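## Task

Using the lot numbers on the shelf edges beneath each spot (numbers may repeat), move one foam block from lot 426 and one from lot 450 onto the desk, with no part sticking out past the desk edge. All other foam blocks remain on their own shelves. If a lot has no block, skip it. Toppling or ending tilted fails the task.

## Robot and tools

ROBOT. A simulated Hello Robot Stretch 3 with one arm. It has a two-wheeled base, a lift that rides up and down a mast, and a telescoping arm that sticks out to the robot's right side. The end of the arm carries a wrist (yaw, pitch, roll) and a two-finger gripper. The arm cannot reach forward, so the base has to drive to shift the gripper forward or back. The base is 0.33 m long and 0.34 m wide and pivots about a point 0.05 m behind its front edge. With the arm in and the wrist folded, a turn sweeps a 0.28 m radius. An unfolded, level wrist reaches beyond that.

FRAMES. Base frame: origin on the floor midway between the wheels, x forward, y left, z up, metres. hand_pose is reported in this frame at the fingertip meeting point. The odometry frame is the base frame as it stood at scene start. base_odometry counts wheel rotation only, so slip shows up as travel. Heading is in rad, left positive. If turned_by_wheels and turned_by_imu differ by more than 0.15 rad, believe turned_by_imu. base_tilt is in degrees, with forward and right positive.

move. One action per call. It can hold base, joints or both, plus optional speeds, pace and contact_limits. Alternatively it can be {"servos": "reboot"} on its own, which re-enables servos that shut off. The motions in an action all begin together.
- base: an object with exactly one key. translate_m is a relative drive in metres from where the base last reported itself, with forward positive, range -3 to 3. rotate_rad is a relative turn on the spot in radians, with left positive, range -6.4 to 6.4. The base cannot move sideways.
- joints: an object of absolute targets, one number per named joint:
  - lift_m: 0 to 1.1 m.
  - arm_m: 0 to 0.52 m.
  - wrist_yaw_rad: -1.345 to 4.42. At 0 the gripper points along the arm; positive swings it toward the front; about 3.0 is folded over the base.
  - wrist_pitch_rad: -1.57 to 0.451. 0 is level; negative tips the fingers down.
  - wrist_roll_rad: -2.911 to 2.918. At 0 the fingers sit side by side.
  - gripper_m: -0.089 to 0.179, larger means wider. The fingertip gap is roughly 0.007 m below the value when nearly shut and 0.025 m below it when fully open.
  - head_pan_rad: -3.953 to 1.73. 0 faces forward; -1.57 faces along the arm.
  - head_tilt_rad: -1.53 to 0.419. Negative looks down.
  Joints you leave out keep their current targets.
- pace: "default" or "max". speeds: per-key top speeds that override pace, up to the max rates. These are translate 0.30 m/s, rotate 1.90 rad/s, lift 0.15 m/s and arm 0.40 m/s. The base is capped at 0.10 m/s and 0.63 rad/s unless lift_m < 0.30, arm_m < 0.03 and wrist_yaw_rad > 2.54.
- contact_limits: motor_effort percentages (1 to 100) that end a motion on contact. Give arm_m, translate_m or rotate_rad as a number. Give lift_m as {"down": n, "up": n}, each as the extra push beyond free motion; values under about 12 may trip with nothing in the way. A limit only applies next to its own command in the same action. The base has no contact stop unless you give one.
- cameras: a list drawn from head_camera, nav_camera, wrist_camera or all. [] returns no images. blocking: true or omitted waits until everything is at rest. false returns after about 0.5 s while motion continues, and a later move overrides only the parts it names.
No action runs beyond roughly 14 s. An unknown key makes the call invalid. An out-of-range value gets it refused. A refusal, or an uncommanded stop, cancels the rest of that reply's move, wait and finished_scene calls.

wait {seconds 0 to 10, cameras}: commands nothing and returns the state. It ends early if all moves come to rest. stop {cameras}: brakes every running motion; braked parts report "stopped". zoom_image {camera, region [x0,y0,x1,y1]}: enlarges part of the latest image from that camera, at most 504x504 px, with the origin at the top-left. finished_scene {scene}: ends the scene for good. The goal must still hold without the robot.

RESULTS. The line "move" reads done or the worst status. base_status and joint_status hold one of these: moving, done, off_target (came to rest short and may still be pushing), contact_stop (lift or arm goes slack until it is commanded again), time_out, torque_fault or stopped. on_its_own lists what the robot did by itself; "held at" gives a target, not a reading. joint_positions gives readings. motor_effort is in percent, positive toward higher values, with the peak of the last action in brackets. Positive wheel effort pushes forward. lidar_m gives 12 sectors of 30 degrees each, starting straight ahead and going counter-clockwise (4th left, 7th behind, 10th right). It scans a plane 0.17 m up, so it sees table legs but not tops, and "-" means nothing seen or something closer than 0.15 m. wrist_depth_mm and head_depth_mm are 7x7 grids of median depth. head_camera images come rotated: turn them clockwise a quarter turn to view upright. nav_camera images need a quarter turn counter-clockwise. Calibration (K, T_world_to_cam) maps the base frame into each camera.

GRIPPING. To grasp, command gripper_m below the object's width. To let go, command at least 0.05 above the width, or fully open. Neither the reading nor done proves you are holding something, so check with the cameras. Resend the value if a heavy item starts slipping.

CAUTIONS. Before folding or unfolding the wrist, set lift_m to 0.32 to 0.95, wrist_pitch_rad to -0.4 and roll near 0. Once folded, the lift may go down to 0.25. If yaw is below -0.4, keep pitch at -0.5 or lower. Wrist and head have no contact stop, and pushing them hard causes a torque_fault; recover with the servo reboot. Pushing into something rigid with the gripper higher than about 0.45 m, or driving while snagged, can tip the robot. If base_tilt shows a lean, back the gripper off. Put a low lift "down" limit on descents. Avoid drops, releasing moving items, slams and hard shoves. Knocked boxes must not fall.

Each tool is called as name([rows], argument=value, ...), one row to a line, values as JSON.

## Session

move(joints={"head_pan_rad":-1.57,"head_tilt_rad":-0.35}, cameras=["head_camera","nav_camera"])

move(joints={"head_pan_rad":0.3}, cameras=["nav_camera"])

move(joints={"head_pan_rad":-3.5}, cameras=["nav_camera"])

Scene clock: 1.23 s.
move: done
base_odometry: x=+0.000 y=+0.000 heading=+0.000
turned_by_wheels: +0.000
turned_by_imu: +0.000
base_tilt: forward=-0.3 right=-1.2
lidar_m: 0.84 0.77 0.78 0.96 1.17 1.17 1.57 1.48 1.13 1.38 3.09 1.31
head_depth_mm: 1471 1532 1577 1624 1218 984 1324 / 1603 1669 1757 1772 1202 979 1480 / 1756 1856 1929 1920 1193 1735 1470 / 1988 2071 2191 1965 1331 1815 1462 / 2231 2348 2488 1936 2218 1854 1460 / 2556 2775 2891 1925 2566 1862 1451 / 2795 2950 3054 3184 2551 1827 1455
base_status: not commanded
joint_positions: lift_m=+0.306 arm_m=+0.001 wrist_yaw_rad=+2.853 wrist_pitch_rad=-0.337 wrist_roll_rad=+0.000 gripper_m=+0.037 head_pan_rad=-1.607 head_tilt_rad=-0.353
joint_status: all done
measured_speeds: all 0
motor_effort: left_wheel=-0.3(0.5) right_wheel=+0.6(1.0) lift_m=+26.4(27.3) arm_m=-9.0(9.1) wrist_yaw_rad=-0.5(2.2) wrist_pitch_rad=+2.0(2.2) wrist_roll_rad=+0.1(0.3) gripper_m=+0.3(1.0) head_pan_rad=+3.4(6.1) head_tilt_rad=-1.8(6.7)
hand_pose: x=+0.0453 y=+0.0786 z=+0.3376 quat_wxyz=(+0.218, +0.707, +0.017, +0.673) (m; base frame)
wrist_depth_mm: 133 - - - - - - / 136 - - - - - - / 145 - - - - - - / 156 186 877 853 816 - - / 170 180 724 673 669 681 647 / 571 193 126 562 129 572 572 / 506 205 313 495 479 495 492
pictures: head_camera (sideways), nav_camera (sideways)
camera_calibration:
head_camera: T_world_to_cam=[[-0.0355059, 0.297692, -0.954002, 1.25728], [0.995479, -0.0736177, -0.0600217, 0.0717011], [-0.0880994, -0.951819, -0.293732, 0.33837], [0, 0, 0, 1]] pos_world=[0.00307414, -0.0469362, 1.30314]
nav_camera: T_world_to_cam=[[0.00541829, -0.321595, 0.946862, -1.18932], [-0.999696, 0.0210186, 0.0128595, 0.0394896], [-0.0240373, -0.946644, -0.321384, 0.371631], [0, 0, 0, 1]] pos_world=[0.0548547, -0.0315071, 1.24505]

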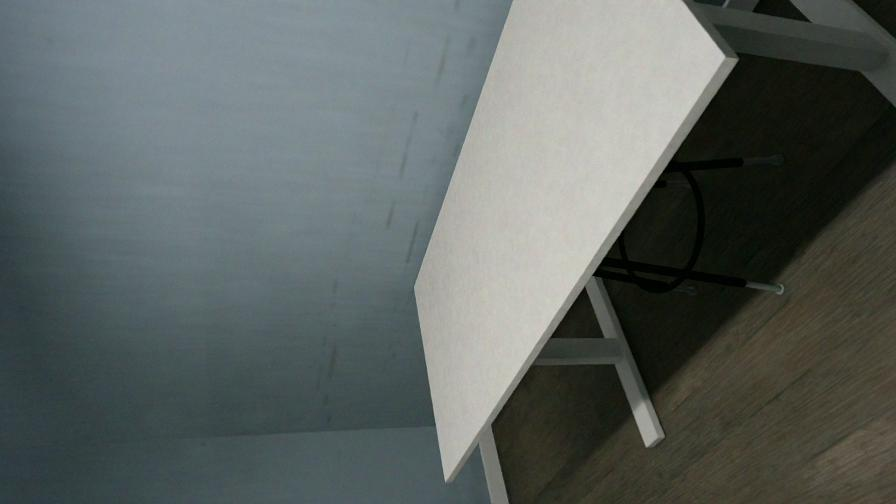

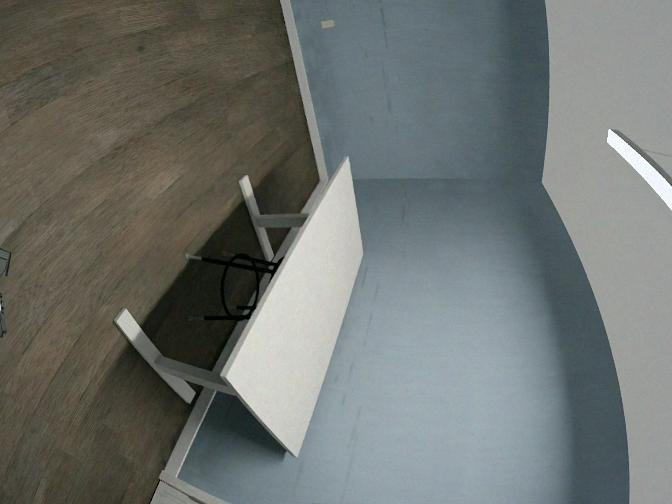

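Scene clock: 2.57 s.
move: done
base_odometry: x=+0.000 y=+0.000 heading=+0.000
turned_by_wheels: +0.000
turned_by_imu: +0.000
base_tilt: forward=-0.3 right=-1.2
lidar_m: 0.85 0.77 0.78 0.96 1.17 1.17 1.57 1.48 1.13 1.38 3.09 1.31
head_depth_mm: 760 812 867 936 1013 1105 1218 / 731 774 834 891 964 1041 1144 / 702 745 792 848 916 994 1081 / 681 722 766 813 870 936 1012 / 652 689 731 778 831 895 966 / 632 664 703 749 794 849 915 / 610 640 676 716 762 816 869
base_status: not commanded
joint_positions: lift_m=+0.306 arm_m=+0.001 wrist_yaw_rad=+2.853 wrist_pitch_rad=-0.337 wrist_roll_rad=+0.000 gripper_m=+0.037 head_pan_rad=+0.336 head_tilt_rad=-0.353
joint_status: all done
measured_speeds: all 0
motor_effort: left_wheel=-0.1(0.5) right_wheel=-0.1(1.2) lift_m=+26.7(26.9) arm_m=-12.3(12.4) wrist_yaw_rad=-0.1(2.2) wrist_pitch_rad=+2.1(2.1) wrist_roll_rad=+0.1(0.3) gripper_m=+0.6(0.9) head_pan_rad=-2.9(5.1) head_tilt_rad=+1.7(2.1)
hand_pose: x=+0.0453 y=+0.0786 z=+0.3376 quat_wxyz=(+0.218, +0.707, +0.017, +0.673) (m; base frame)
wrist_depth_mm: 133 - - - - - - / 136 - - - - - - / 145 - - - - - - / 155 187 866 871 827 - - / 169 180 731 670 667 688 654 / 566 193 126 563 129 577 565 / 505 205 314 499 485 490 493
pictures: nav_camera (sideways)
camera_calibration:
nav_camera: T_world_to_cam=[[0.297578, 0.122036, 0.946866, -1.19111], [0.344061, -0.938859, 0.0128735, 0.0313202], [0.890545, 0.321948, -0.321371, 0.366016], [0, 0, 0, 1]] pos_world=[0.0177194, 0.0569254, 1.24505]

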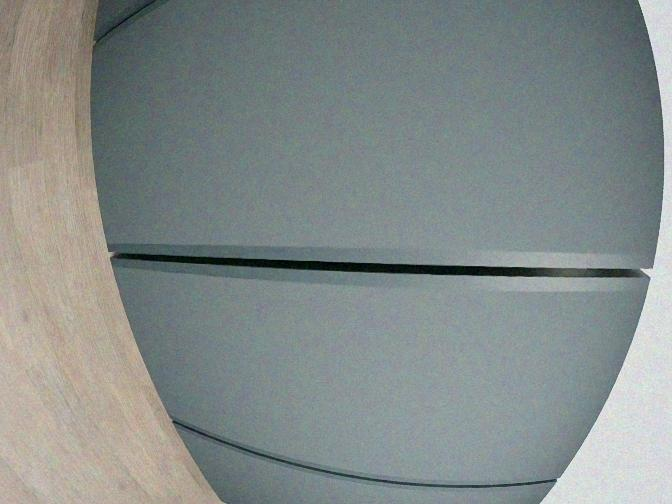

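Scene clock: 5.73 s.
move: done
base_odometry: x=+0.000 y=+0.000 heading=+0.000
turned_by_wheels: +0.000
turned_by_imu: +0.000
base_tilt: forward=-0.3 right=-1.2
lidar_m: 0.85 0.77 0.78 0.96 1.17 1.16 1.57 1.48 1.13 1.37 3.09 1.31
head_depth_mm: 1361 1372 1169 1131 1191 1287 1360 / 1424 1472 1563 1568 1588 1651 1396 / 1512 1551 1647 1722 1571 1770 1452 / 1587 1653 1768 1846 1658 1766 1465 / 1545 1567 1715 1800 1791 1759 1459 / 1346 1443 1529 1631 1752 1774 1450 / 1708 1781 1852 1929 2045 1856 1455
base_status: not commanded
joint_positions: lift_m=+0.306 arm_m=+0.001 wrist_yaw_rad=+2.853 wrist_pitch_rad=-0.337 wrist_roll_rad=+0.000 gripper_m=+0.037 head_pan_rad=-3.508 head_tilt_rad=-0.350
joint_status: all done
measured_speeds: translate_m=+0.000 rotate_rad=+0.000 lift_m=+0.000 arm_m=+0.000 wrist_yaw_rad=+0.000 wrist_pitch_rad=+0.000 wrist_roll_rad=+0.000 head_pan_rad=+0.024 head_tilt_rad=+0.000
motor_effort: left_wheel=-0.2(0.8) right_wheel=+0.4(1.5) lift_m=+26.2(27.1) arm_m=-12.7(13.0) wrist_yaw_rad=+0.7(1.9) wrist_pitch_rad=+2.0(2.2) wrist_roll_rad=-0.2(0.3) gripper_m=+0.4(1.2) head_pan_rad=+3.9(5.5) head_tilt_rad=+5.2(6.2)
hand_pose: x=+0.0453 y=+0.0786 z=+0.3376 quat_wxyz=(+0.218, +0.707, +0.017, +0.673) (m; base frame)
wrist_depth_mm: 133 - - - - - - / 136 - - - - - - / 145 - - - - - - / 155 186 884 860 828 - - / 169 180 733 669 654 683 655 / 571 193 126 559 128 576 570 / 506 206 312 497 482 493 495
pictures: nav_camera (sideways)
camera_calibration:
nav_camera: T_world_to_cam=[[-0.303074, 0.0981079, 0.947903, -1.18881], [0.344305, 0.938769, 0.0129226, 0.0312852], [-0.888594, 0.330284, -0.318296, 0.37289], [0, 0, 0, 1]] pos_world=[-0.0397228, -0.0358972, 1.24517]

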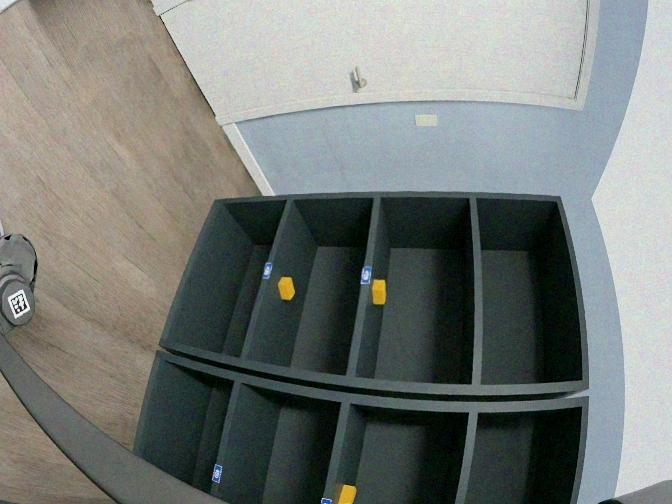

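move(joints={"head_pan_rad": -3.5, "head_tilt_rad": -0.35})

Scene clock: 39.07 s.
move: done
base_odometry: x=+0.000 y=+0.000 heading=+0.000
turned_by_wheels: +0.000
turned_by_imu: +0.000
base_tilt: forward=-0.4 right=-1.1
lidar_m: 0.85 0.77 0.78 0.96 1.17 1.16 1.57 1.48 1.13 1.38 3.09 1.31
head_depth_mm: 1361 1383 1450 1128 1184 1283 1359 / 1431 1485 1564 1575 1596 1661 1397 / 1513 1560 1653 1747 1567 1786 1455 / 1591 1657 1751 1861 1669 1772 1478 / 1520 1556 1715 1774 1772 1764 1463 / 1380 1430 1518 1645 1749 1785 1459 / 1679 1776 1828 1928 2017 1840 1448
base_status: not commanded
joint_positions: lift_m=+0.306 arm_m=+0.001 wrist_yaw_rad=+2.853 wrist_pitch_rad=-0.337 wrist_roll_rad=+0.000 gripper_m=+0.037 head_pan_rad=-3.500 head_tilt_rad=-0.350
joint_status: all done
measured_speeds: all 0
motor_effort: left_wheel=-0.1(0.9) right_wheel=+0.0(0.9) lift_m=+26.3(26.8) arm_m=-11.9(12.9) wrist_yaw_rad=-0.3(1.2) wrist_pitch_rad=+2.1(2.1) wrist_roll_rad=+0.0(0.3) gripper_m=+0.8(1.0) head_pan_rad=+3.7(3.9) head_tilt_rad=+4.8(5.8)
hand_pose: x=+0.0453 y=+0.0786 z=+0.3376 quat_wxyz=(+0.218, +0.707, +0.017, +0.673) (m; base frame)
wrist_depth_mm: 134 - - - - - - / 137 - - - - - - / 144 - - - - - - / 156 186 866 877 820 - - / 170 181 741 663 667 683 653 / 569 193 126 563 129 572 573 / 511 205 315 494 481 491 490
pictures: head_camera (sideways), nav_camera (sideways), wrist_camera
camera_calibration:
head_camera: T_world_to_cam=[[0.290526, -0.0594296, -0.95502, 1.25666], [-0.385427, -0.920789, -0.0599508, 0.080021], [-0.875809, 0.385507, -0.290418, 0.338862], [0, 0, 0, 1]] pos_world=[-0.0374722, 0.0177317, 1.30335]
nav_camera: T_world_to_cam=[[-0.303756, 0.0956097, 0.94794, -1.18883], [0.336747, 0.941506, 0.0129458, 0.0312466], [-0.891254, 0.323149, -0.318185, 0.372825], [0, 0, 0, 1]] pos_world=[-0.0393558, -0.0362328, 1.24517]
wrist_camera: T_world_to_cam=[[0.968732, -0.247103, -0.0223289, -0.0102512], [-0.145362, -0.492322, -0.858189, 0.367545], [0.201068, 0.834601, -0.512847, 0.26461], [0, 0, 0, 1]] pos_world=[0.0101531, -0.0424262, 0.450899]

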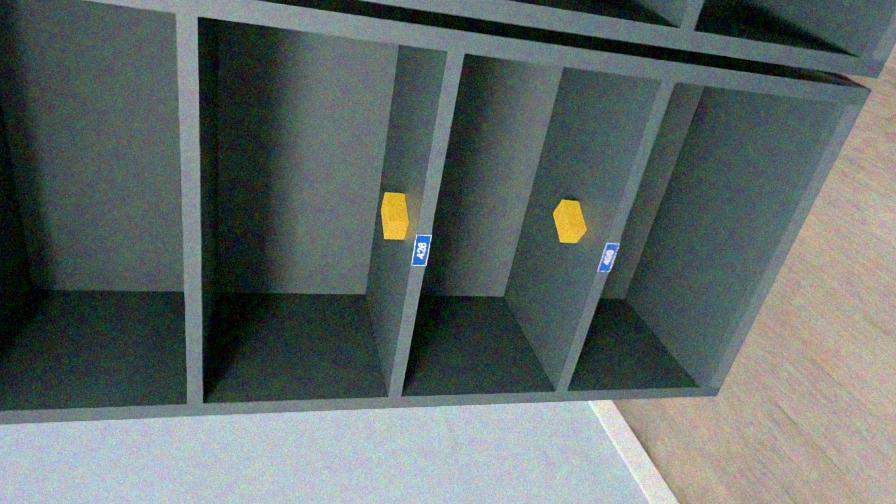

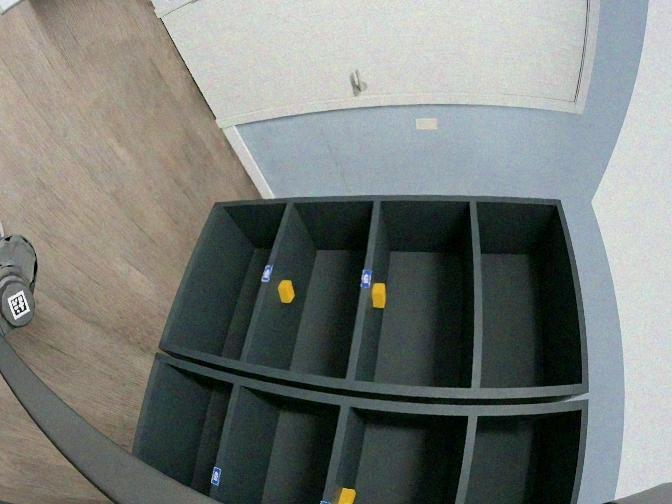

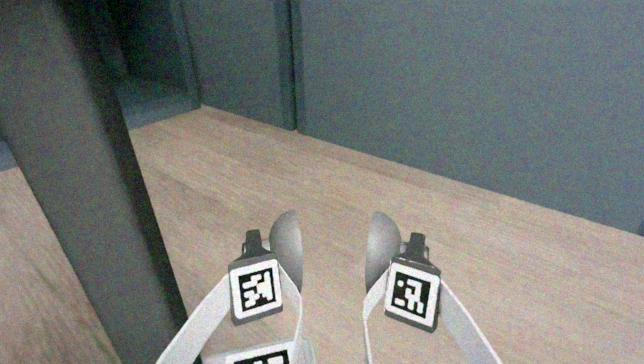

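zoom_image(camera="head_camera", region=[370, 180, 630, 290])

move(joints={"head_pan_rad": -3.95, "head_tilt_rad": -0.35}, cameras=["head_camera"])

zoom_image(camera="head_camera", region=[350, 100, 750, 400])

Scaled by 1.938 from the camera's 896x504 image, which has a finer 1280x720 frame.

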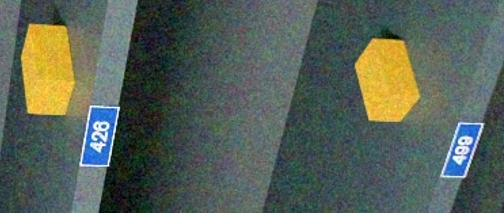

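Scene clock: 45.87 s.
move: done
base_odometry: x=+0.000 y=+0.000 heading=+0.000
turned_by_wheels: +0.000
turned_by_imu: +0.000
base_tilt: forward=-0.3 right=-1.1
lidar_m: 0.84 0.77 0.78 0.96 1.17 1.16 1.57 1.48 1.13 1.38 3.09 1.31
head_depth_mm: - - - - - - - / - - - - - - - / 1372 1411 1531 1545 - - - / 1354 1340 1523 1360 1482 1670 1419 / 1007 1060 1122 1194 1274 1351 1409 / 1397 1449 1551 1652 1542 1758 1446 / 1402 1462 1565 1663 1526 1736 1452
base_status: not commanded
joint_positions: lift_m=+0.306 arm_m=+0.001 wrist_yaw_rad=+2.853 wrist_pitch_rad=-0.337 wrist_roll_rad=+0.000 gripper_m=+0.037 head_pan_rad=-3.957 head_tilt_rad=-0.350
joint_status: all done
measured_speeds: all 0
motor_effort: left_wheel=+0.0(0.6) right_wheel=+0.0(1.4) lift_m=+26.4(26.8) arm_m=-12.0(12.8) wrist_yaw_rad=-0.9(1.4) wrist_pitch_rad=+2.1(2.1) wrist_roll_rad=+0.3(0.3) gripper_m=+0.3(0.8) head_pan_rad=-2.1(4.6) head_tilt_rad=+4.5(7.5)
hand_pose: x=+0.0453 y=+0.0786 z=+0.3376 quat_wxyz=(+0.218, +0.707, +0.017, +0.673) (m; base frame)
wrist_depth_mm: 133 - - - - - - / 136 - - - - - - / 144 - - - - - - / 156 187 875 866 832 - - / 169 181 720 668 667 684 653 / 573 193 126 555 129 576 570 / 508 204 314 499 483 495 492
pictures: head_camera (sideways)
camera_calibration:
head_camera: T_world_to_cam=[[0.234416, -0.181459, -0.955051, 1.25704], [-0.752191, -0.656213, -0.0599442, 0.082245], [-0.615839, 0.732433, -0.290319, 0.337147], [0, 0, 0, 1]] pos_world=[-0.0251781, 0.0351343, 1.30335]

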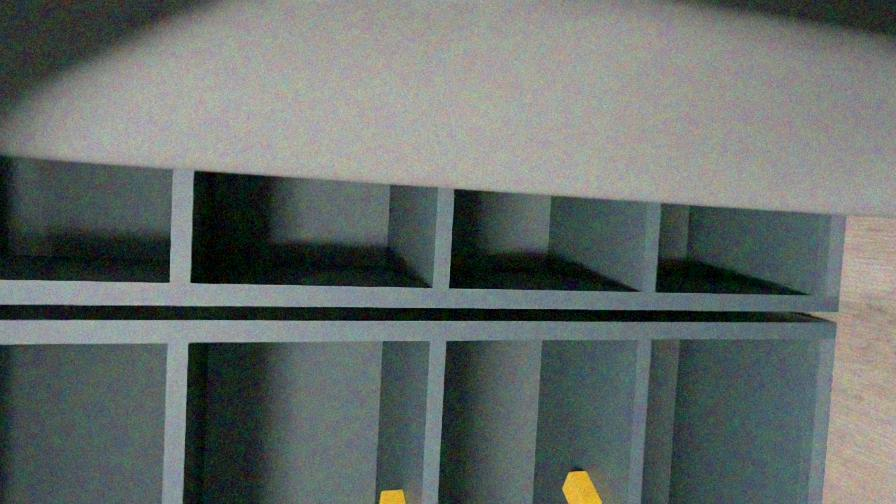

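Scaled by 1.260 from the camera's 896x504 image, which has a finer 1280x720 frame.

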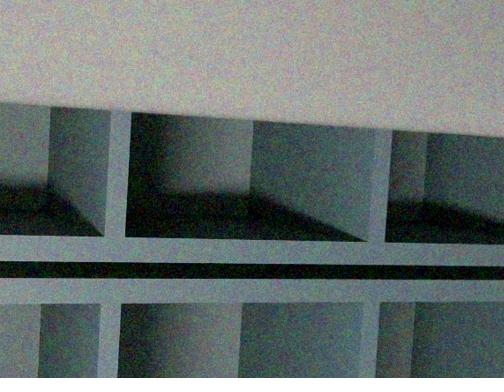

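move(joints={"head_pan_rad": -3.6, "head_tilt_rad": -0.35}, cameras=["nav_camera"])

zoom_image(camera="nav_camera", region=[160, 360, 400, 504])

Scene clock: 55.70 s.
move: done
base_odometry: x=+0.000 y=+0.000 heading=+0.000
turned_by_wheels: +0.000
turned_by_imu: +0.000
base_tilt: forward=-0.4 right=-1.2
lidar_m: 0.84 0.77 0.78 0.96 1.18 1.16 1.57 1.48 1.13 1.38 3.10 1.31
head_depth_mm: 966 1013 1146 1143 1520 1611 1406 / 1393 1426 1516 1199 1237 1317 1389 / 1454 1504 1598 1667 1587 1717 1439 / 1528 1581 1679 1776 1572 1761 1455 / 1599 1661 1768 1884 1746 1757 1468 / 1495 1541 1636 1679 1740 1744 1446 / 1326 1402 1492 1963 2081 1777 1443
base_status: not commanded
joint_positions: lift_m=+0.306 arm_m=+0.001 wrist_yaw_rad=+2.853 wrist_pitch_rad=-0.337 wrist_roll_rad=+0.000 gripper_m=+0.037 head_pan_rad=-3.589 head_tilt_rad=-0.350
joint_status: all done
measured_speeds: all 0
motor_effort: left_wheel=+0.0(0.7) right_wheel=+0.4(1.2) lift_m=+26.4(27.1) arm_m=-12.4(12.7) wrist_yaw_rad=-0.4(1.5) wrist_pitch_rad=+2.1(2.1) wrist_roll_rad=-0.2(0.3) gripper_m=+0.3(1.1) head_pan_rad=+1.5(5.0) head_tilt_rad=+4.7(6.9)
hand_pose: x=+0.0453 y=+0.0786 z=+0.3376 quat_wxyz=(+0.218, +0.707, +0.017, +0.673) (m; base frame)
wrist_depth_mm: 133 - - - - - - / 136 - - - - - - / 145 - - - - - - / 155 186 881 878 827 - - / 170 180 734 667 669 684 659 / 574 193 126 563 128 574 572 / 505 204 314 500 486 496 493
pictures: nav_camera (sideways)
camera_calibration:
nav_camera: T_world_to_cam=[[-0.293982, 0.122088, 0.947982, -1.18897], [0.418806, 0.907984, 0.0129401, 0.0307822], [-0.859172, 0.400824, -0.318062, 0.372392], [0, 0, 0, 1]] pos_world=[-0.0424784, -0.0320541, 1.24517]

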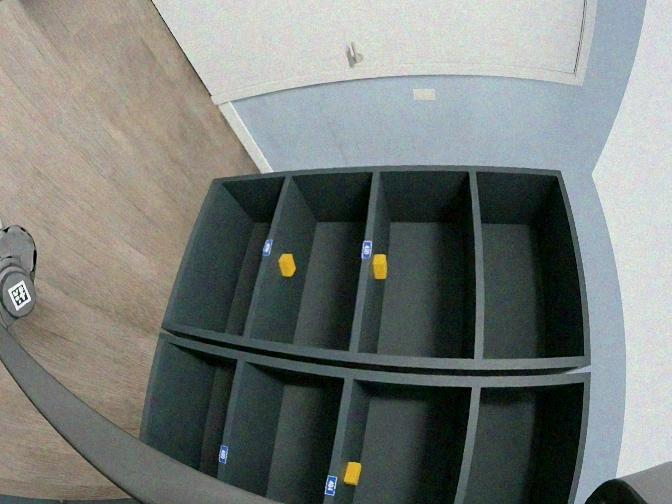

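Scaled by 2.100 from the camera's 672x504 image, which has a finer 792x594 frame.

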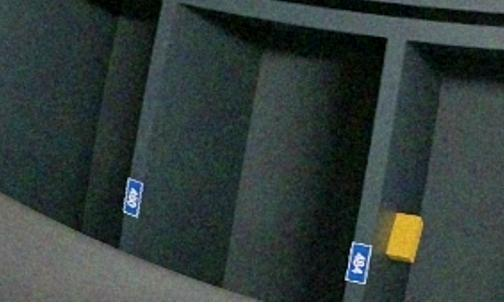

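move(base={"translate_m": -0.8}, joints={"lift_m": 0.28}, pace="max", cameras=[])

move(base={"rotate_rad": -2.46}, joints={"head_pan_rad": -1.57, "head_tilt_rad": -0.35}, pace="max", cameras=["head_camera", "nav_camera"])

Scene clock: 93.10 s.
move: done
base_odometry: x=-0.800 y=+0.000 heading=+0.000
turned_by_wheels: +0.000
turned_by_imu: +0.000
base_tilt: forward=-0.2 right=-1.3
lidar_m: 1.52 1.39 1.40 0.77 0.98 0.80 0.94 0.87 0.88 1.04 1.04 2.36
head_depth_mm: 906 937 1002 1029 707 1131 863 / 944 965 1047 1073 793 1133 881 / 991 998 1105 1099 1214 1122 905 / 875 895 1033 993 1123 1118 931 / 723 755 823 854 900 997 989 / 673 713 1288 1366 1433 1541 1406 / 1110 1147 1198 1250 1314 1376 1383
base_status: done
joint_positions: lift_m=+0.280 arm_m=+0.001 wrist_yaw_rad=+2.853 wrist_pitch_rad=-0.338 wrist_roll_rad=+0.000 gripper_m=+0.037 head_pan_rad=-3.600 head_tilt_rad=-0.350
joint_status: all done
measured_speeds: all 0
motor_effort: left_wheel=-6.0(15.2) right_wheel=-3.3(14.0) lift_m=+26.9(29.9) arm_m=-11.6(12.5) wrist_yaw_rad=-0.6(1.8) wrist_pitch_rad=+2.2(2.3) wrist_roll_rad=-0.3(0.4) gripper_m=+0.3(1.0) head_pan_rad=-3.1(3.8) head_tilt_rad=+4.4(5.4)
hand_pose: x=+0.0453 y=+0.0785 z=+0.3110 quat_wxyz=(+0.218, +0.707, +0.018, +0.673) (m; base frame)
wrist_depth_mm: 134 - - - - - - / 137 - - - - - - / 145 163 963 - - - - / 156 168 826 818 808 801 796 / 167 181 677 629 627 644 640 / 538 193 126 524 129 540 545 / 471 206 286 455 456 466 460
pictures: none
No camera images: "cameras" was empty.

Scene clock: 95.70 s.
move: done
base_odometry: x=-0.800 y=+0.000 heading=-2.460
turned_by_wheels: -2.460
turned_by_imu: -2.415
base_tilt: forward=-0.3 right=-1.2
lidar_m: 0.87 0.91 1.04 1.53 1.91 1.43 1.39 1.46 0.77 1.11 0.80 0.89
head_depth_mm: 920 933 1036 1060 801 1073 887 / 922 966 1045 1079 792 1131 882 / 923 992 1044 1086 786 1124 876 / 927 991 1051 1079 770 1118 874 / 932 998 1055 1064 772 1114 871 / 928 998 1055 1047 764 1102 894 / 939 1000 1051 1034 1084 1102 887
base_status: done
joint_positions: lift_m=+0.280 arm_m=+0.001 wrist_yaw_rad=+2.853 wrist_pitch_rad=-0.338 wrist_roll_rad=+0.000 gripper_m=+0.037 head_pan_rad=-1.565 head_tilt_rad=-0.350
joint_status: all done
measured_speeds: all 0
motor_effort: left_wheel=+4.8(15.2) right_wheel=-8.7(14.9) lift_m=+26.8(26.9) arm_m=-11.7(13.3) wrist_yaw_rad=+0.9(2.2) wrist_pitch_rad=+2.1(2.3) wrist_roll_rad=+0.1(0.3) gripper_m=+0.2(0.8) head_pan_rad=-3.4(6.7) head_tilt_rad=+3.5(7.7)
hand_pose: x=+0.0453 y=+0.0785 z=+0.3110 quat_wxyz=(+0.218, +0.707, +0.018, +0.673) (m; base frame)
wrist_depth_mm: 134 - - - - - - / 136 - - - - - - / 144 - - - - - 987 / 155 186 820 814 801 803 799 / 171 180 693 632 621 654 642 / 537 194 126 529 129 539 544 / 476 207 284 453 454 462 464
pictures: head_camera (sideways), nav_camera (sideways)
camera_calibration:
head_camera: T_world_to_cam=[[-0.0478528, 0.292526, -0.95506, 1.25877], [0.997677, -0.0324235, -0.0599192, 0.0715322], [-0.0484943, -0.955708, -0.290294, 0.33365], [0, 0, 0, 1]] pos_world=[0.00505003, -0.0470326, 1.30335]
nav_camera: T_world_to_cam=[[0.0187551, -0.317782, 0.947978, -1.19085], [-0.999707, -0.0204566, 0.0129211, 0.0394743], [0.0152863, -0.947943, -0.318073, 0.367124], [0, 0, 0, 1]] pos_world=[0.0561854, -0.0296121, 1.24517]

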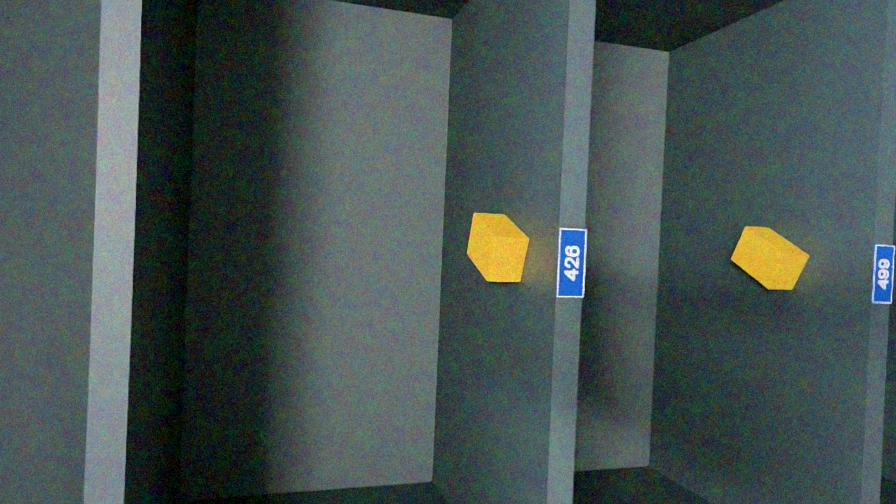

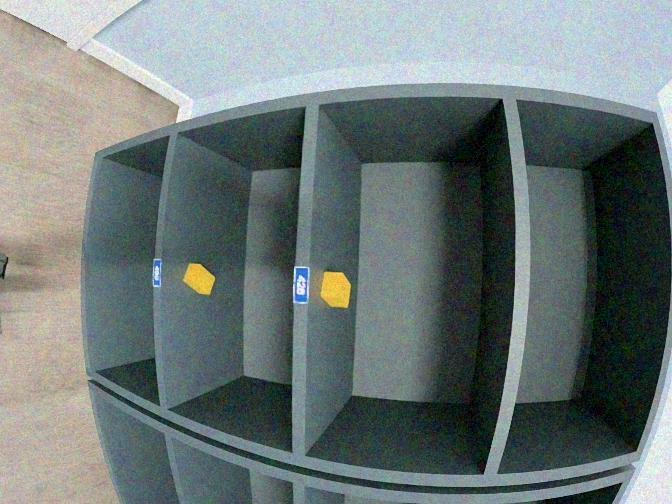

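zoom_image(camera="head_camera", region=[430, 180, 590, 310])

move(joints={"lift_m": 0.9, "wrist_pitch_rad": -0.4}, pace="max", cameras=[])

move(joints={"wrist_yaw_rad": 0, "gripper_m": 0.179, "lift_m": 0.95}, cameras=[])

move(joints={"wrist_pitch_rad": -0.15}, cameras=["wrist_camera", "head_camera"])

Scaled by 3.150 from the camera's 896x504 image, which has a finer 1280x720 frame.

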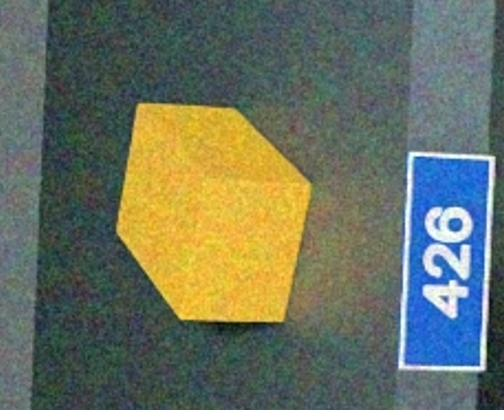

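Scene clock: 116.10 s.
move: done
base_odometry: x=-0.800 y=+0.000 heading=-2.460
turned_by_wheels: +0.000
turned_by_imu: +0.000
base_tilt: forward=-0.2 right=-1.3
lidar_m: 0.87 0.91 1.04 1.53 1.90 1.43 1.40 1.46 0.77 1.11 0.79 0.90
head_depth_mm: 929 936 1041 1046 802 1065 884 / 922 963 1043 1081 796 1133 883 / 922 992 1048 1080 786 1131 879 / 924 992 1053 1080 765 1114 872 / 925 994 1053 1063 769 1111 867 / 926 1001 1056 1050 764 1103 893 / 930 997 1054 1032 1101 1103 890
base_status: not commanded
joint_positions: lift_m=+0.900 arm_m=+0.001 wrist_yaw_rad=+2.853 wrist_pitch_rad=-0.413 wrist_roll_rad=+0.000 gripper_m=+0.037 head_pan_rad=-1.570 head_tilt_rad=-0.350
joint_status: all done
measured_speeds: all 0
motor_effort: left_wheel=+5.0(5.6) right_wheel=-8.2(9.4) lift_m=+26.7(33.1) arm_m=-7.2(11.2) wrist_yaw_rad=-0.6(1.8) wrist_pitch_rad=+2.0(4.4) wrist_roll_rad=-0.1(0.3) gripper_m=+0.1(1.0) head_pan_rad=-3.2(3.8) head_tilt_rad=+3.3(4.6)
hand_pose: x=+0.0428 y=+0.0701 z=+0.9138 quat_wxyz=(+0.243, +0.705, +0.044, +0.664) (m; base frame)
wrist_depth_mm: 133 - - - - - - / 139 - - - - - - / 150 - - - - - - / 163 182 - - - - - / - 190 - - - - - / - 207 126 - 129 - - / - - - - - - -
pictures: none
No camera images: "cameras" was empty.

Scene clock: 118.53 s.
move: done
base_odometry: x=-0.800 y=+0.000 heading=-2.460
turned_by_wheels: +0.000
turned_by_imu: +0.000
base_tilt: forward=-0.4 right=-1.3
lidar_m: 0.87 0.92 1.04 1.53 1.91 1.43 1.39 1.46 0.77 1.11 0.80 0.90
head_depth_mm: 923 934 1043 1046 800 1061 - / 923 967 1043 1084 794 1133 855 / 921 992 1048 1083 788 1129 - / 929 991 1052 1077 766 1125 - / 932 995 1052 1066 771 1114 869 / 932 993 1057 1048 763 1109 821 / 932 1001 1051 1034 1102 1104 888
base_status: not commanded
joint_positions: lift_m=+0.950 arm_m=+0.001 wrist_yaw_rad=+0.003 wrist_pitch_rad=-0.413 wrist_roll_rad=+0.000 gripper_m=+0.179 head_pan_rad=-1.570 head_tilt_rad=-0.350
joint_status: all done
measured_speeds: all 0
motor_effort: left_wheel=+5.3(5.5) right_wheel=-8.1(9.3) lift_m=+23.3(32.3) arm_m=-5.9(7.6) wrist_yaw_rad=-2.9(6.5) wrist_pitch_rad=+2.1(2.1) wrist_roll_rad=+0.0(0.4) gripper_m=+0.7(84.4) head_pan_rad=-2.9(3.7) head_tilt_rad=+3.8(4.3)
hand_pose: x=-0.0208 y=-0.3705 z=+0.9637 quat_wxyz=(+0.693, +0.146, -0.691, -0.144) (m; base frame)
wrist_depth_mm: - - - 394 - - - / - - - 406 - - - / - - - - - - - / - - - - - - - / - 142 - 747 - - - / - 126 - - - - - / - - - - - - 105
pictures: none
No camera images: "cameras" was empty.

Scene clock: 119.47 s.
move: done
base_odometry: x=-0.800 y=+0.000 heading=-2.460
turned_by_wheels: +0.000
turned_by_imu: +0.000
base_tilt: forward=-0.2 right=-1.1
lidar_m: 0.87 0.91 1.04 1.53 1.90 1.43 1.39 1.46 0.77 1.11 0.80 0.90
head_depth_mm: 923 935 1044 1040 801 1057 - / 919 968 1047 1083 794 1129 880 / 926 987 1046 1078 788 1172 - / 927 992 1051 1081 765 1173 - / 927 997 1056 1063 770 1111 869 / 929 998 1051 1045 763 1029 892 / 934 1000 1051 1036 1100 1103 891
base_status: not commanded
joint_positions: lift_m=+0.950 arm_m=+0.001 wrist_yaw_rad=+0.003 wrist_pitch_rad=-0.174 wrist_roll_rad=+0.000 gripper_m=+0.179 head_pan_rad=-1.570 head_tilt_rad=-0.350
joint_status: all done
measured_speeds: all 0
motor_effort: left_wheel=+5.1(5.7) right_wheel=-8.6(9.5) lift_m=+25.1(25.5) arm_m=-5.7(6.2) wrist_yaw_rad=-3.5(4.4) wrist_pitch_rad=+3.9(4.3) wrist_roll_rad=-0.2(0.3) gripper_m=+0.7(1.0) head_pan_rad=-2.6(3.1) head_tilt_rad=+2.9(4.2)
hand_pose: x=-0.0207 y=-0.3938 z=+1.0207 quat_wxyz=(+0.705, +0.063, -0.704, -0.061) (m; base frame)
wrist_depth_mm: - - - - - - - / - - - - - - - / - - - 512 - - - / - - - 435 - - - / - 142 - - - 930 - / - 126 - - - - - / - - - 706 - - 105
pictures: head_camera (sideways), wrist_camera
camera_calibration:
head_camera: T_world_to_cam=[[-0.0464779, 0.292754, -0.955057, 1.25874], [0.997511, -0.0371431, -0.0599294, 0.0715363], [-0.0530184, -0.955466, -0.290299, 0.333773], [0, 0, 0, 1]] pos_world=[0.00484132, -0.0469346, 1.30335]
wrist_camera: T_world_to_cam=[[-0.99886, -0.0450692, -0.0157274, -0.0157908], [-0.00190564, 0.366864, -0.930273, 1.12646], [0.0476965, -0.929182, -0.366531, 0.175352], [0, 0, 0, 1]] pos_world=[-0.0219899, -0.251035, 1.11194]

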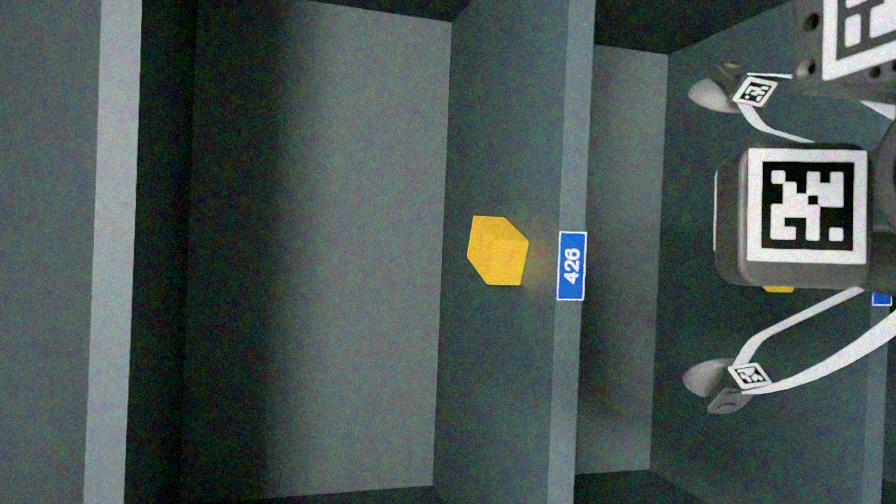

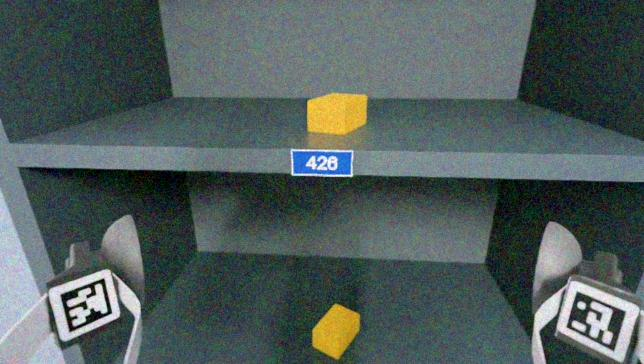

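move(base={"translate_m": 0.1}, joints={"wrist_yaw_rad": -0.38, "arm_m": 0.2}, cameras=["wrist_camera"])

Scene clock: 143.90 s.
move: done
base_odometry: x=-0.878 y=-0.063 heading=-2.460
turned_by_wheels: +0.000
turned_by_imu: +0.000
base_tilt: forward=-0.4 right=-1.3
lidar_m: 0.77 0.81 1.00 2.22 2.04 1.53 1.49 1.53 0.83 1.12 0.75 0.79
head_depth_mm: 927 938 1049 1080 703 - 885 / 925 971 1049 1085 318 319 856 / 924 993 1049 1083 314 292 876 / 930 994 1058 1075 687 333 873 / 930 998 1055 1058 768 1109 898 / 938 1000 1060 1043 1192 1107 894 / 819 841 907 873 846 981 881
base_status: done
joint_positions: lift_m=+0.950 arm_m=+0.200 wrist_yaw_rad=-0.377 wrist_pitch_rad=-0.173 wrist_roll_rad=+0.000 gripper_m=+0.179 head_pan_rad=-1.570 head_tilt_rad=-0.350
joint_status: all done
measured_speeds: all 0
motor_effort: left_wheel=+7.8(10.5) right_wheel=+2.5(9.2) lift_m=+23.7(29.6) arm_m=+11.9(14.7) wrist_yaw_rad=-2.3(7.0) wrist_pitch_rad=+3.7(4.0) wrist_roll_rad=+0.1(0.3) gripper_m=+0.5(1.0) head_pan_rad=-2.6(3.3) head_tilt_rad=+2.8(3.9)
hand_pose: x=-0.1129 y=-0.5757 z=+1.0209 quat_wxyz=(+0.681, -0.072, -0.703, -0.192) (m; base frame)
wrist_depth_mm: - - - - 697 - - / - - - - 718 - - / - - - - - - - / - - - - - - - / - 142 248 261 - - - / - 126 - - 889 - - / - - - - - - 105
pictures: wrist_camera
camera_calibration:
wrist_camera: T_world_to_cam=[[-0.944221, 0.328941, -0.0156613, 0.105406], [0.134134, 0.340726, -0.930545, 1.19381], [-0.300758, -0.88074, -0.365843, -0.00139259], [0, 0, 0, 1]] pos_world=[-0.0610236, -0.442663, 1.11204]

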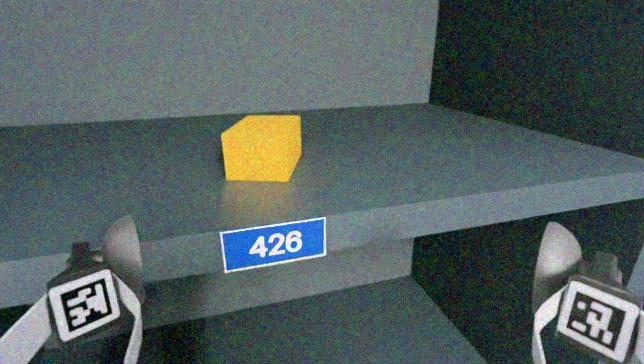

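move(base={"translate_m": -0.014}, joints={"lift_m": 0.938}, cameras=[])

move(joints={"arm_m": 0.44}, contact_limits={"arm_m": 35}, cameras=["wrist_camera"])

Scene clock: 152.13 s.
move: done
base_odometry: x=-0.867 y=-0.054 heading=-2.460
turned_by_wheels: +0.000
turned_by_imu: +0.000
base_tilt: forward=-0.3 right=-1.3
lidar_m: 0.79 0.83 1.01 1.52 2.03 1.52 1.47 1.53 0.82 1.12 0.76 0.81
head_depth_mm: 931 936 1050 1077 685 - 862 / 925 971 1050 1085 329 316 853 / 928 991 1050 1087 318 297 826 / 930 993 1056 1076 687 336 847 / 931 999 1059 1061 769 1111 893 / 932 1000 1057 1046 1203 1107 892 / 856 874 949 907 886 1009 887
base_status: done
joint_positions: lift_m=+0.938 arm_m=+0.200 wrist_yaw_rad=-0.377 wrist_pitch_rad=-0.173 wrist_roll_rad=+0.000 gripper_m=+0.179 head_pan_rad=-1.570 head_tilt_rad=-0.350
joint_status: all done
measured_speeds: all 0
motor_effort: left_wheel=-5.1(8.2) right_wheel=-8.3(11.9) lift_m=+24.1(26.6) arm_m=+8.2(9.5) wrist_yaw_rad=-2.5(4.2) wrist_pitch_rad=+3.8(3.8) wrist_roll_rad=-0.1(0.3) gripper_m=+0.5(1.0) head_pan_rad=-2.3(3.0) head_tilt_rad=+2.7(3.5)
hand_pose: x=-0.1129 y=-0.5758 z=+1.0090 quat_wxyz=(+0.681, -0.072, -0.703, -0.192) (m; base frame)
wrist_depth_mm: - - - - 695 - - / - - - - - - - / - - - - - - - / - - - - - - - / - 143 242 255 - - - / - 125 - - 856 - - / - - - - - - 105
pictures: none
No camera images: "cameras" was empty.

Scene clock: 155.13 s.
move: done
base_odometry: x=-0.867 y=-0.054 heading=-2.460
turned_by_wheels: +0.000
turned_by_imu: +0.000
base_tilt: forward=-0.3 right=-1.1
lidar_m: 0.79 0.83 1.01 1.52 2.02 1.52 1.48 1.53 0.82 1.11 0.76 0.81
head_depth_mm: 929 939 1043 1079 328 - 858 / 928 972 1048 1087 358 1094 882 / 927 988 1048 545 691 1125 874 / 933 995 1051 975 693 1122 873 / 934 1001 1055 1059 770 1118 896 / 931 1001 1058 1045 1200 1112 892 / 855 875 948 905 881 1009 891
base_status: not commanded
joint_positions: lift_m=+0.938 arm_m=+0.440 wrist_yaw_rad=-0.378 wrist_pitch_rad=-0.168 wrist_roll_rad=+0.000 gripper_m=+0.179 head_pan_rad=-1.570 head_tilt_rad=-0.350
joint_status: all done
measured_speeds: all 0
motor_effort: left_wheel=-5.2(5.6) right_wheel=-8.4(8.9) lift_m=+26.0(26.6) arm_m=+13.4(15.3) wrist_yaw_rad=-2.7(4.1) wrist_pitch_rad=+3.0(3.8) wrist_roll_rad=+0.0(0.3) gripper_m=+0.4(1.1) head_pan_rad=-2.7(3.2) head_tilt_rad=+2.2(3.7)
contact_limits: arm_m 35 (drawing in: default 31, maximum 55; extending or still: default 39, maximum 69)
hand_pose: x=-0.1132 y=-0.8160 z=+1.0100 quat_wxyz=(+0.681, -0.074, -0.703, -0.191) (m; base frame)
wrist_depth_mm: 336 - - - - 494 - / - - - - - 522 - / - - - - - - - / - - - 160 - - - / - 142 - 125 125 - - / - 140 102 97 97 160 - / - 133 103 99 98 137 107
pictures: wrist_camera
camera_calibration:
wrist_camera: T_world_to_cam=[[-0.944066, 0.329393, -0.0154817, 0.18426], [0.132747, 0.336647, -0.932227, 1.26383], [-0.301857, -0.882139, -0.361543, -0.222641], [0, 0, 0, 1]] pos_world=[-0.0610214, -0.682559, 1.10053]

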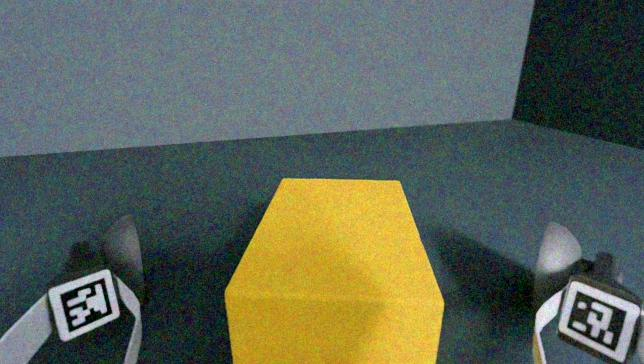

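Perfectly square. Grip.

move(joints={"gripper_m": 0.02}, cameras=[])

move(joints={"lift_m": 1.02}, cameras=["wrist_camera"])

Scene clock: 161.77 s.
move: done
base_odometry: x=-0.867 y=-0.054 heading=-2.460
turned_by_wheels: +0.000
turned_by_imu: +0.000
base_tilt: forward=-0.2 right=-1.2
lidar_m: 0.79 0.83 1.01 1.51 2.02 1.52 1.48 1.53 0.82 1.11 0.75 0.81
head_depth_mm: 930 939 1043 1082 328 - 855 / 924 975 1050 1076 358 1089 881 / 928 991 1047 547 691 1122 877 / 927 990 1053 978 691 1115 872 / 934 999 1055 1058 768 1112 893 / 934 1000 1054 1043 1202 1103 890 / 855 873 943 905 883 1006 887
base_status: not commanded
joint_positions: lift_m=+0.938 arm_m=+0.440 wrist_yaw_rad=-0.378 wrist_pitch_rad=-0.162 wrist_roll_rad=+0.000 gripper_m=+0.021 head_pan_rad=-1.570 head_tilt_rad=-0.350
joint_status: all done
measured_speeds: all 0
motor_effort: left_wheel=-5.4(5.8) right_wheel=-7.1(8.7) lift_m=+28.5(29.3) arm_m=+13.0(13.6) wrist_yaw_rad=-3.1(4.2) wrist_pitch_rad=+1.7(3.0) wrist_roll_rad=-0.1(0.3) gripper_m=-27.1(98.1) head_pan_rad=-2.6(3.1) head_tilt_rad=+2.0(2.9)
contact_limits: arm_m 35 (drawing in: default 31, maximum 55; extending or still: default 39, maximum 69)
hand_pose: x=-0.1133 y=-0.8164 z=+1.0117 quat_wxyz=(+0.682, -0.076, -0.703, -0.189) (m; base frame)
wrist_depth_mm: 335 - - - - 495 - / - - - - - 522 - / - - - - - - - / - - - 165 - - - / - - 144 128 135 - - / - 157 109 100 100 125 163 / 146 131 102 98 97 130 139
pictures: none
No camera images: "cameras" was empty.

Scene clock: 163.33 s.
move: done
base_odometry: x=-0.867 y=-0.054 heading=-2.460
turned_by_wheels: +0.000
turned_by_imu: +0.000
base_tilt: forward=-0.4 right=-1.1
lidar_m: 0.78 0.82 1.01 1.51 2.02 1.52 1.48 1.53 0.82 1.11 0.75 0.81
head_depth_mm: 927 941 1044 356 1190 1142 888 / 924 977 1034 398 795 1131 880 / 922 992 1023 520 786 1127 879 / 929 990 1045 545 778 1119 874 / 934 996 1055 1056 769 1109 896 / 932 997 1057 1044 1201 1108 892 / 857 872 945 908 884 1007 888
base_status: not commanded
joint_positions: lift_m=+1.020 arm_m=+0.440 wrist_yaw_rad=-0.378 wrist_pitch_rad=-0.167 wrist_roll_rad=+0.000 gripper_m=+0.024 head_pan_rad=-1.570 head_tilt_rad=-0.350
joint_status: all done
measured_speeds: all 0
motor_effort: left_wheel=-4.8(5.5) right_wheel=-8.0(8.9) lift_m=+28.0(32.3) arm_m=+12.2(13.0) wrist_yaw_rad=-2.4(3.6) wrist_pitch_rad=+2.6(2.7) wrist_roll_rad=-0.2(0.3) gripper_m=-11.7(27.1) head_pan_rad=-2.5(2.8) head_tilt_rad=+2.5(2.7)
contact_limits: arm_m 35 (drawing in: default 31, maximum 55; extending or still: default 39, maximum 69)
hand_pose: x=-0.1132 y=-0.8161 z=+1.0925 quat_wxyz=(+0.681, -0.074, -0.703, -0.190) (m; base frame)
wrist_depth_mm: 335 - - - - 496 - / - - - - - 518 - / - - - - - 544 - / - - - 168 - - - / - - 147 129 136 - - / - - 110 100 100 - - / - - 100 98 95 110 -
pictures: wrist_camera
camera_calibration:
wrist_camera: T_world_to_cam=[[-0.944087, 0.329335, -0.0154171, 0.185382], [0.132121, 0.335074, -0.932882, 1.34009], [-0.302065, -0.882759, -0.359851, -0.19527], [0, 0, 0, 1]] pos_world=[-0.0610207, -0.682457, 1.18273]

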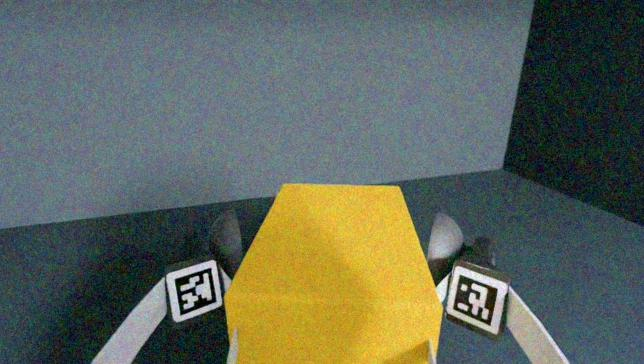

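move(joints={"arm_m": 0.0}, cameras=[])

move(base={"translate_m": -0.42}, joints={"wrist_yaw_rad": 0.0, "lift_m": 0.85}, cameras=["head_camera", "wrist_camera"])

Scene clock: 181.10 s.
move: done
base_odometry: x=-0.867 y=-0.054 heading=-2.460
turned_by_wheels: +0.000
turned_by_imu: +0.000
base_tilt: forward=-0.2 right=-1.2
lidar_m: 0.79 0.83 1.01 1.51 2.03 1.52 1.48 1.53 0.82 1.12 0.76 0.81
head_depth_mm: 926 939 1046 1081 801 - - / 926 968 1045 1085 746 - - / 928 992 1050 1088 740 - - / 927 997 1057 1081 780 1168 870 / 933 998 1059 1062 770 1116 896 / 935 998 1057 1043 767 1107 894 / 855 878 947 905 884 1009 891
base_status: not commanded
joint_positions: lift_m=+1.020 arm_m=+0.001 wrist_yaw_rad=-0.378 wrist_pitch_rad=-0.167 wrist_roll_rad=+0.000 gripper_m=+0.024 head_pan_rad=-1.570 head_tilt_rad=-0.350
joint_status: all done
measured_speeds: all 0
motor_effort: left_wheel=-5.4(5.7) right_wheel=-8.1(9.1) lift_m=+28.5(30.4) arm_m=-12.4(14.6) wrist_yaw_rad=-2.0(4.0) wrist_pitch_rad=+2.6(2.7) wrist_roll_rad=-0.1(0.3) gripper_m=-11.7(11.9) head_pan_rad=-1.6(3.0) head_tilt_rad=+1.5(2.3)
hand_pose: x=-0.1132 y=-0.3767 z=+1.0924 quat_wxyz=(+0.681, -0.074, -0.703, -0.191) (m; base frame)
wrist_depth_mm: - - - - 857 - - / - - - - 894 - - / - - - - - - - / - - - 168 - - - / - - 147 129 136 - - / - - 110 100 100 125 - / - - 100 98 96 110 -
pictures: none
No camera images: "cameras" was empty.

Scene clock: 186.43 s.
move: done
base_odometry: x=-0.541 y=+0.211 heading=-2.459
turned_by_wheels: +0.000
turned_by_imu: +0.000
base_tilt: forward=-0.3 right=-1.2
lidar_m: 1.20 1.26 1.22 3.59 1.45 1.09 1.06 1.11 0.67 0.65 1.06 1.01
head_depth_mm: 539 631 1028 1073 750 1142 886 / 539 569 604 648 684 1006 857 / 681 660 708 651 689 747 427 / 918 984 1039 1071 780 1118 407 / 919 982 1044 1068 771 1117 817 / 921 991 1040 1045 765 1106 864 / 919 988 1042 1036 754 1102 861
base_status: done
joint_positions: lift_m=+0.850 arm_m=+0.001 wrist_yaw_rad=-0.003 wrist_pitch_rad=-0.168 wrist_roll_rad=+0.000 gripper_m=+0.024 head_pan_rad=-1.570 head_tilt_rad=-0.350
joint_status: all done
measured_speeds: all 0
motor_effort: left_wheel=-4.5(11.0) right_wheel=-7.3(14.1) lift_m=+29.7(30.3) arm_m=-8.9(12.6) wrist_yaw_rad=+2.8(3.9) wrist_pitch_rad=+2.8(2.9) wrist_roll_rad=+0.2(0.4) gripper_m=-11.5(12.0) head_pan_rad=-2.1(2.9) head_tilt_rad=+0.6(2.2)
hand_pose: x=-0.0222 y=-0.3942 z=+0.9222 quat_wxyz=(+0.705, +0.058, -0.704, -0.060) (m; base frame)
wrist_depth_mm: - - - - - - - / 410 - - - - - - / - - - - - - - / - - - 167 - - - / - - 147 128 137 - - / - - 110 100 100 - - / - - 100 98 95 110 -
pictures: head_camera (sideways), wrist_camera
camera_calibration:
head_camera: T_world_to_cam=[[-0.0464779, 0.292754, -0.955057, 1.25874], [0.997511, -0.0371431, -0.0599294, 0.0715363], [-0.0530184, -0.955466, -0.290299, 0.333773], [0, 0, 0, 1]] pos_world=[0.00484132, -0.0469346, 1.30335]
wrist_camera: T_world_to_cam=[[-0.999104, -0.0394063, -0.0154177, -0.0168353], [0.000143802, 0.361191, -0.932492, 1.03487], [0.0423148, -0.931659, -0.360861, 0.132687], [0, 0, 0, 1]] pos_world=[-0.0225837, -0.250831, 1.01263]

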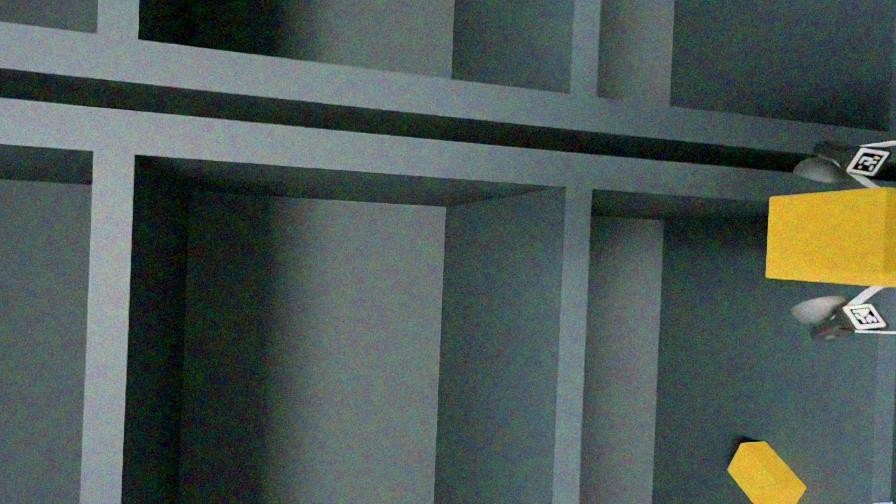

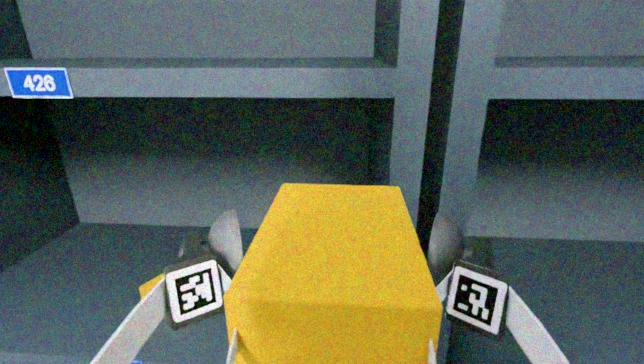

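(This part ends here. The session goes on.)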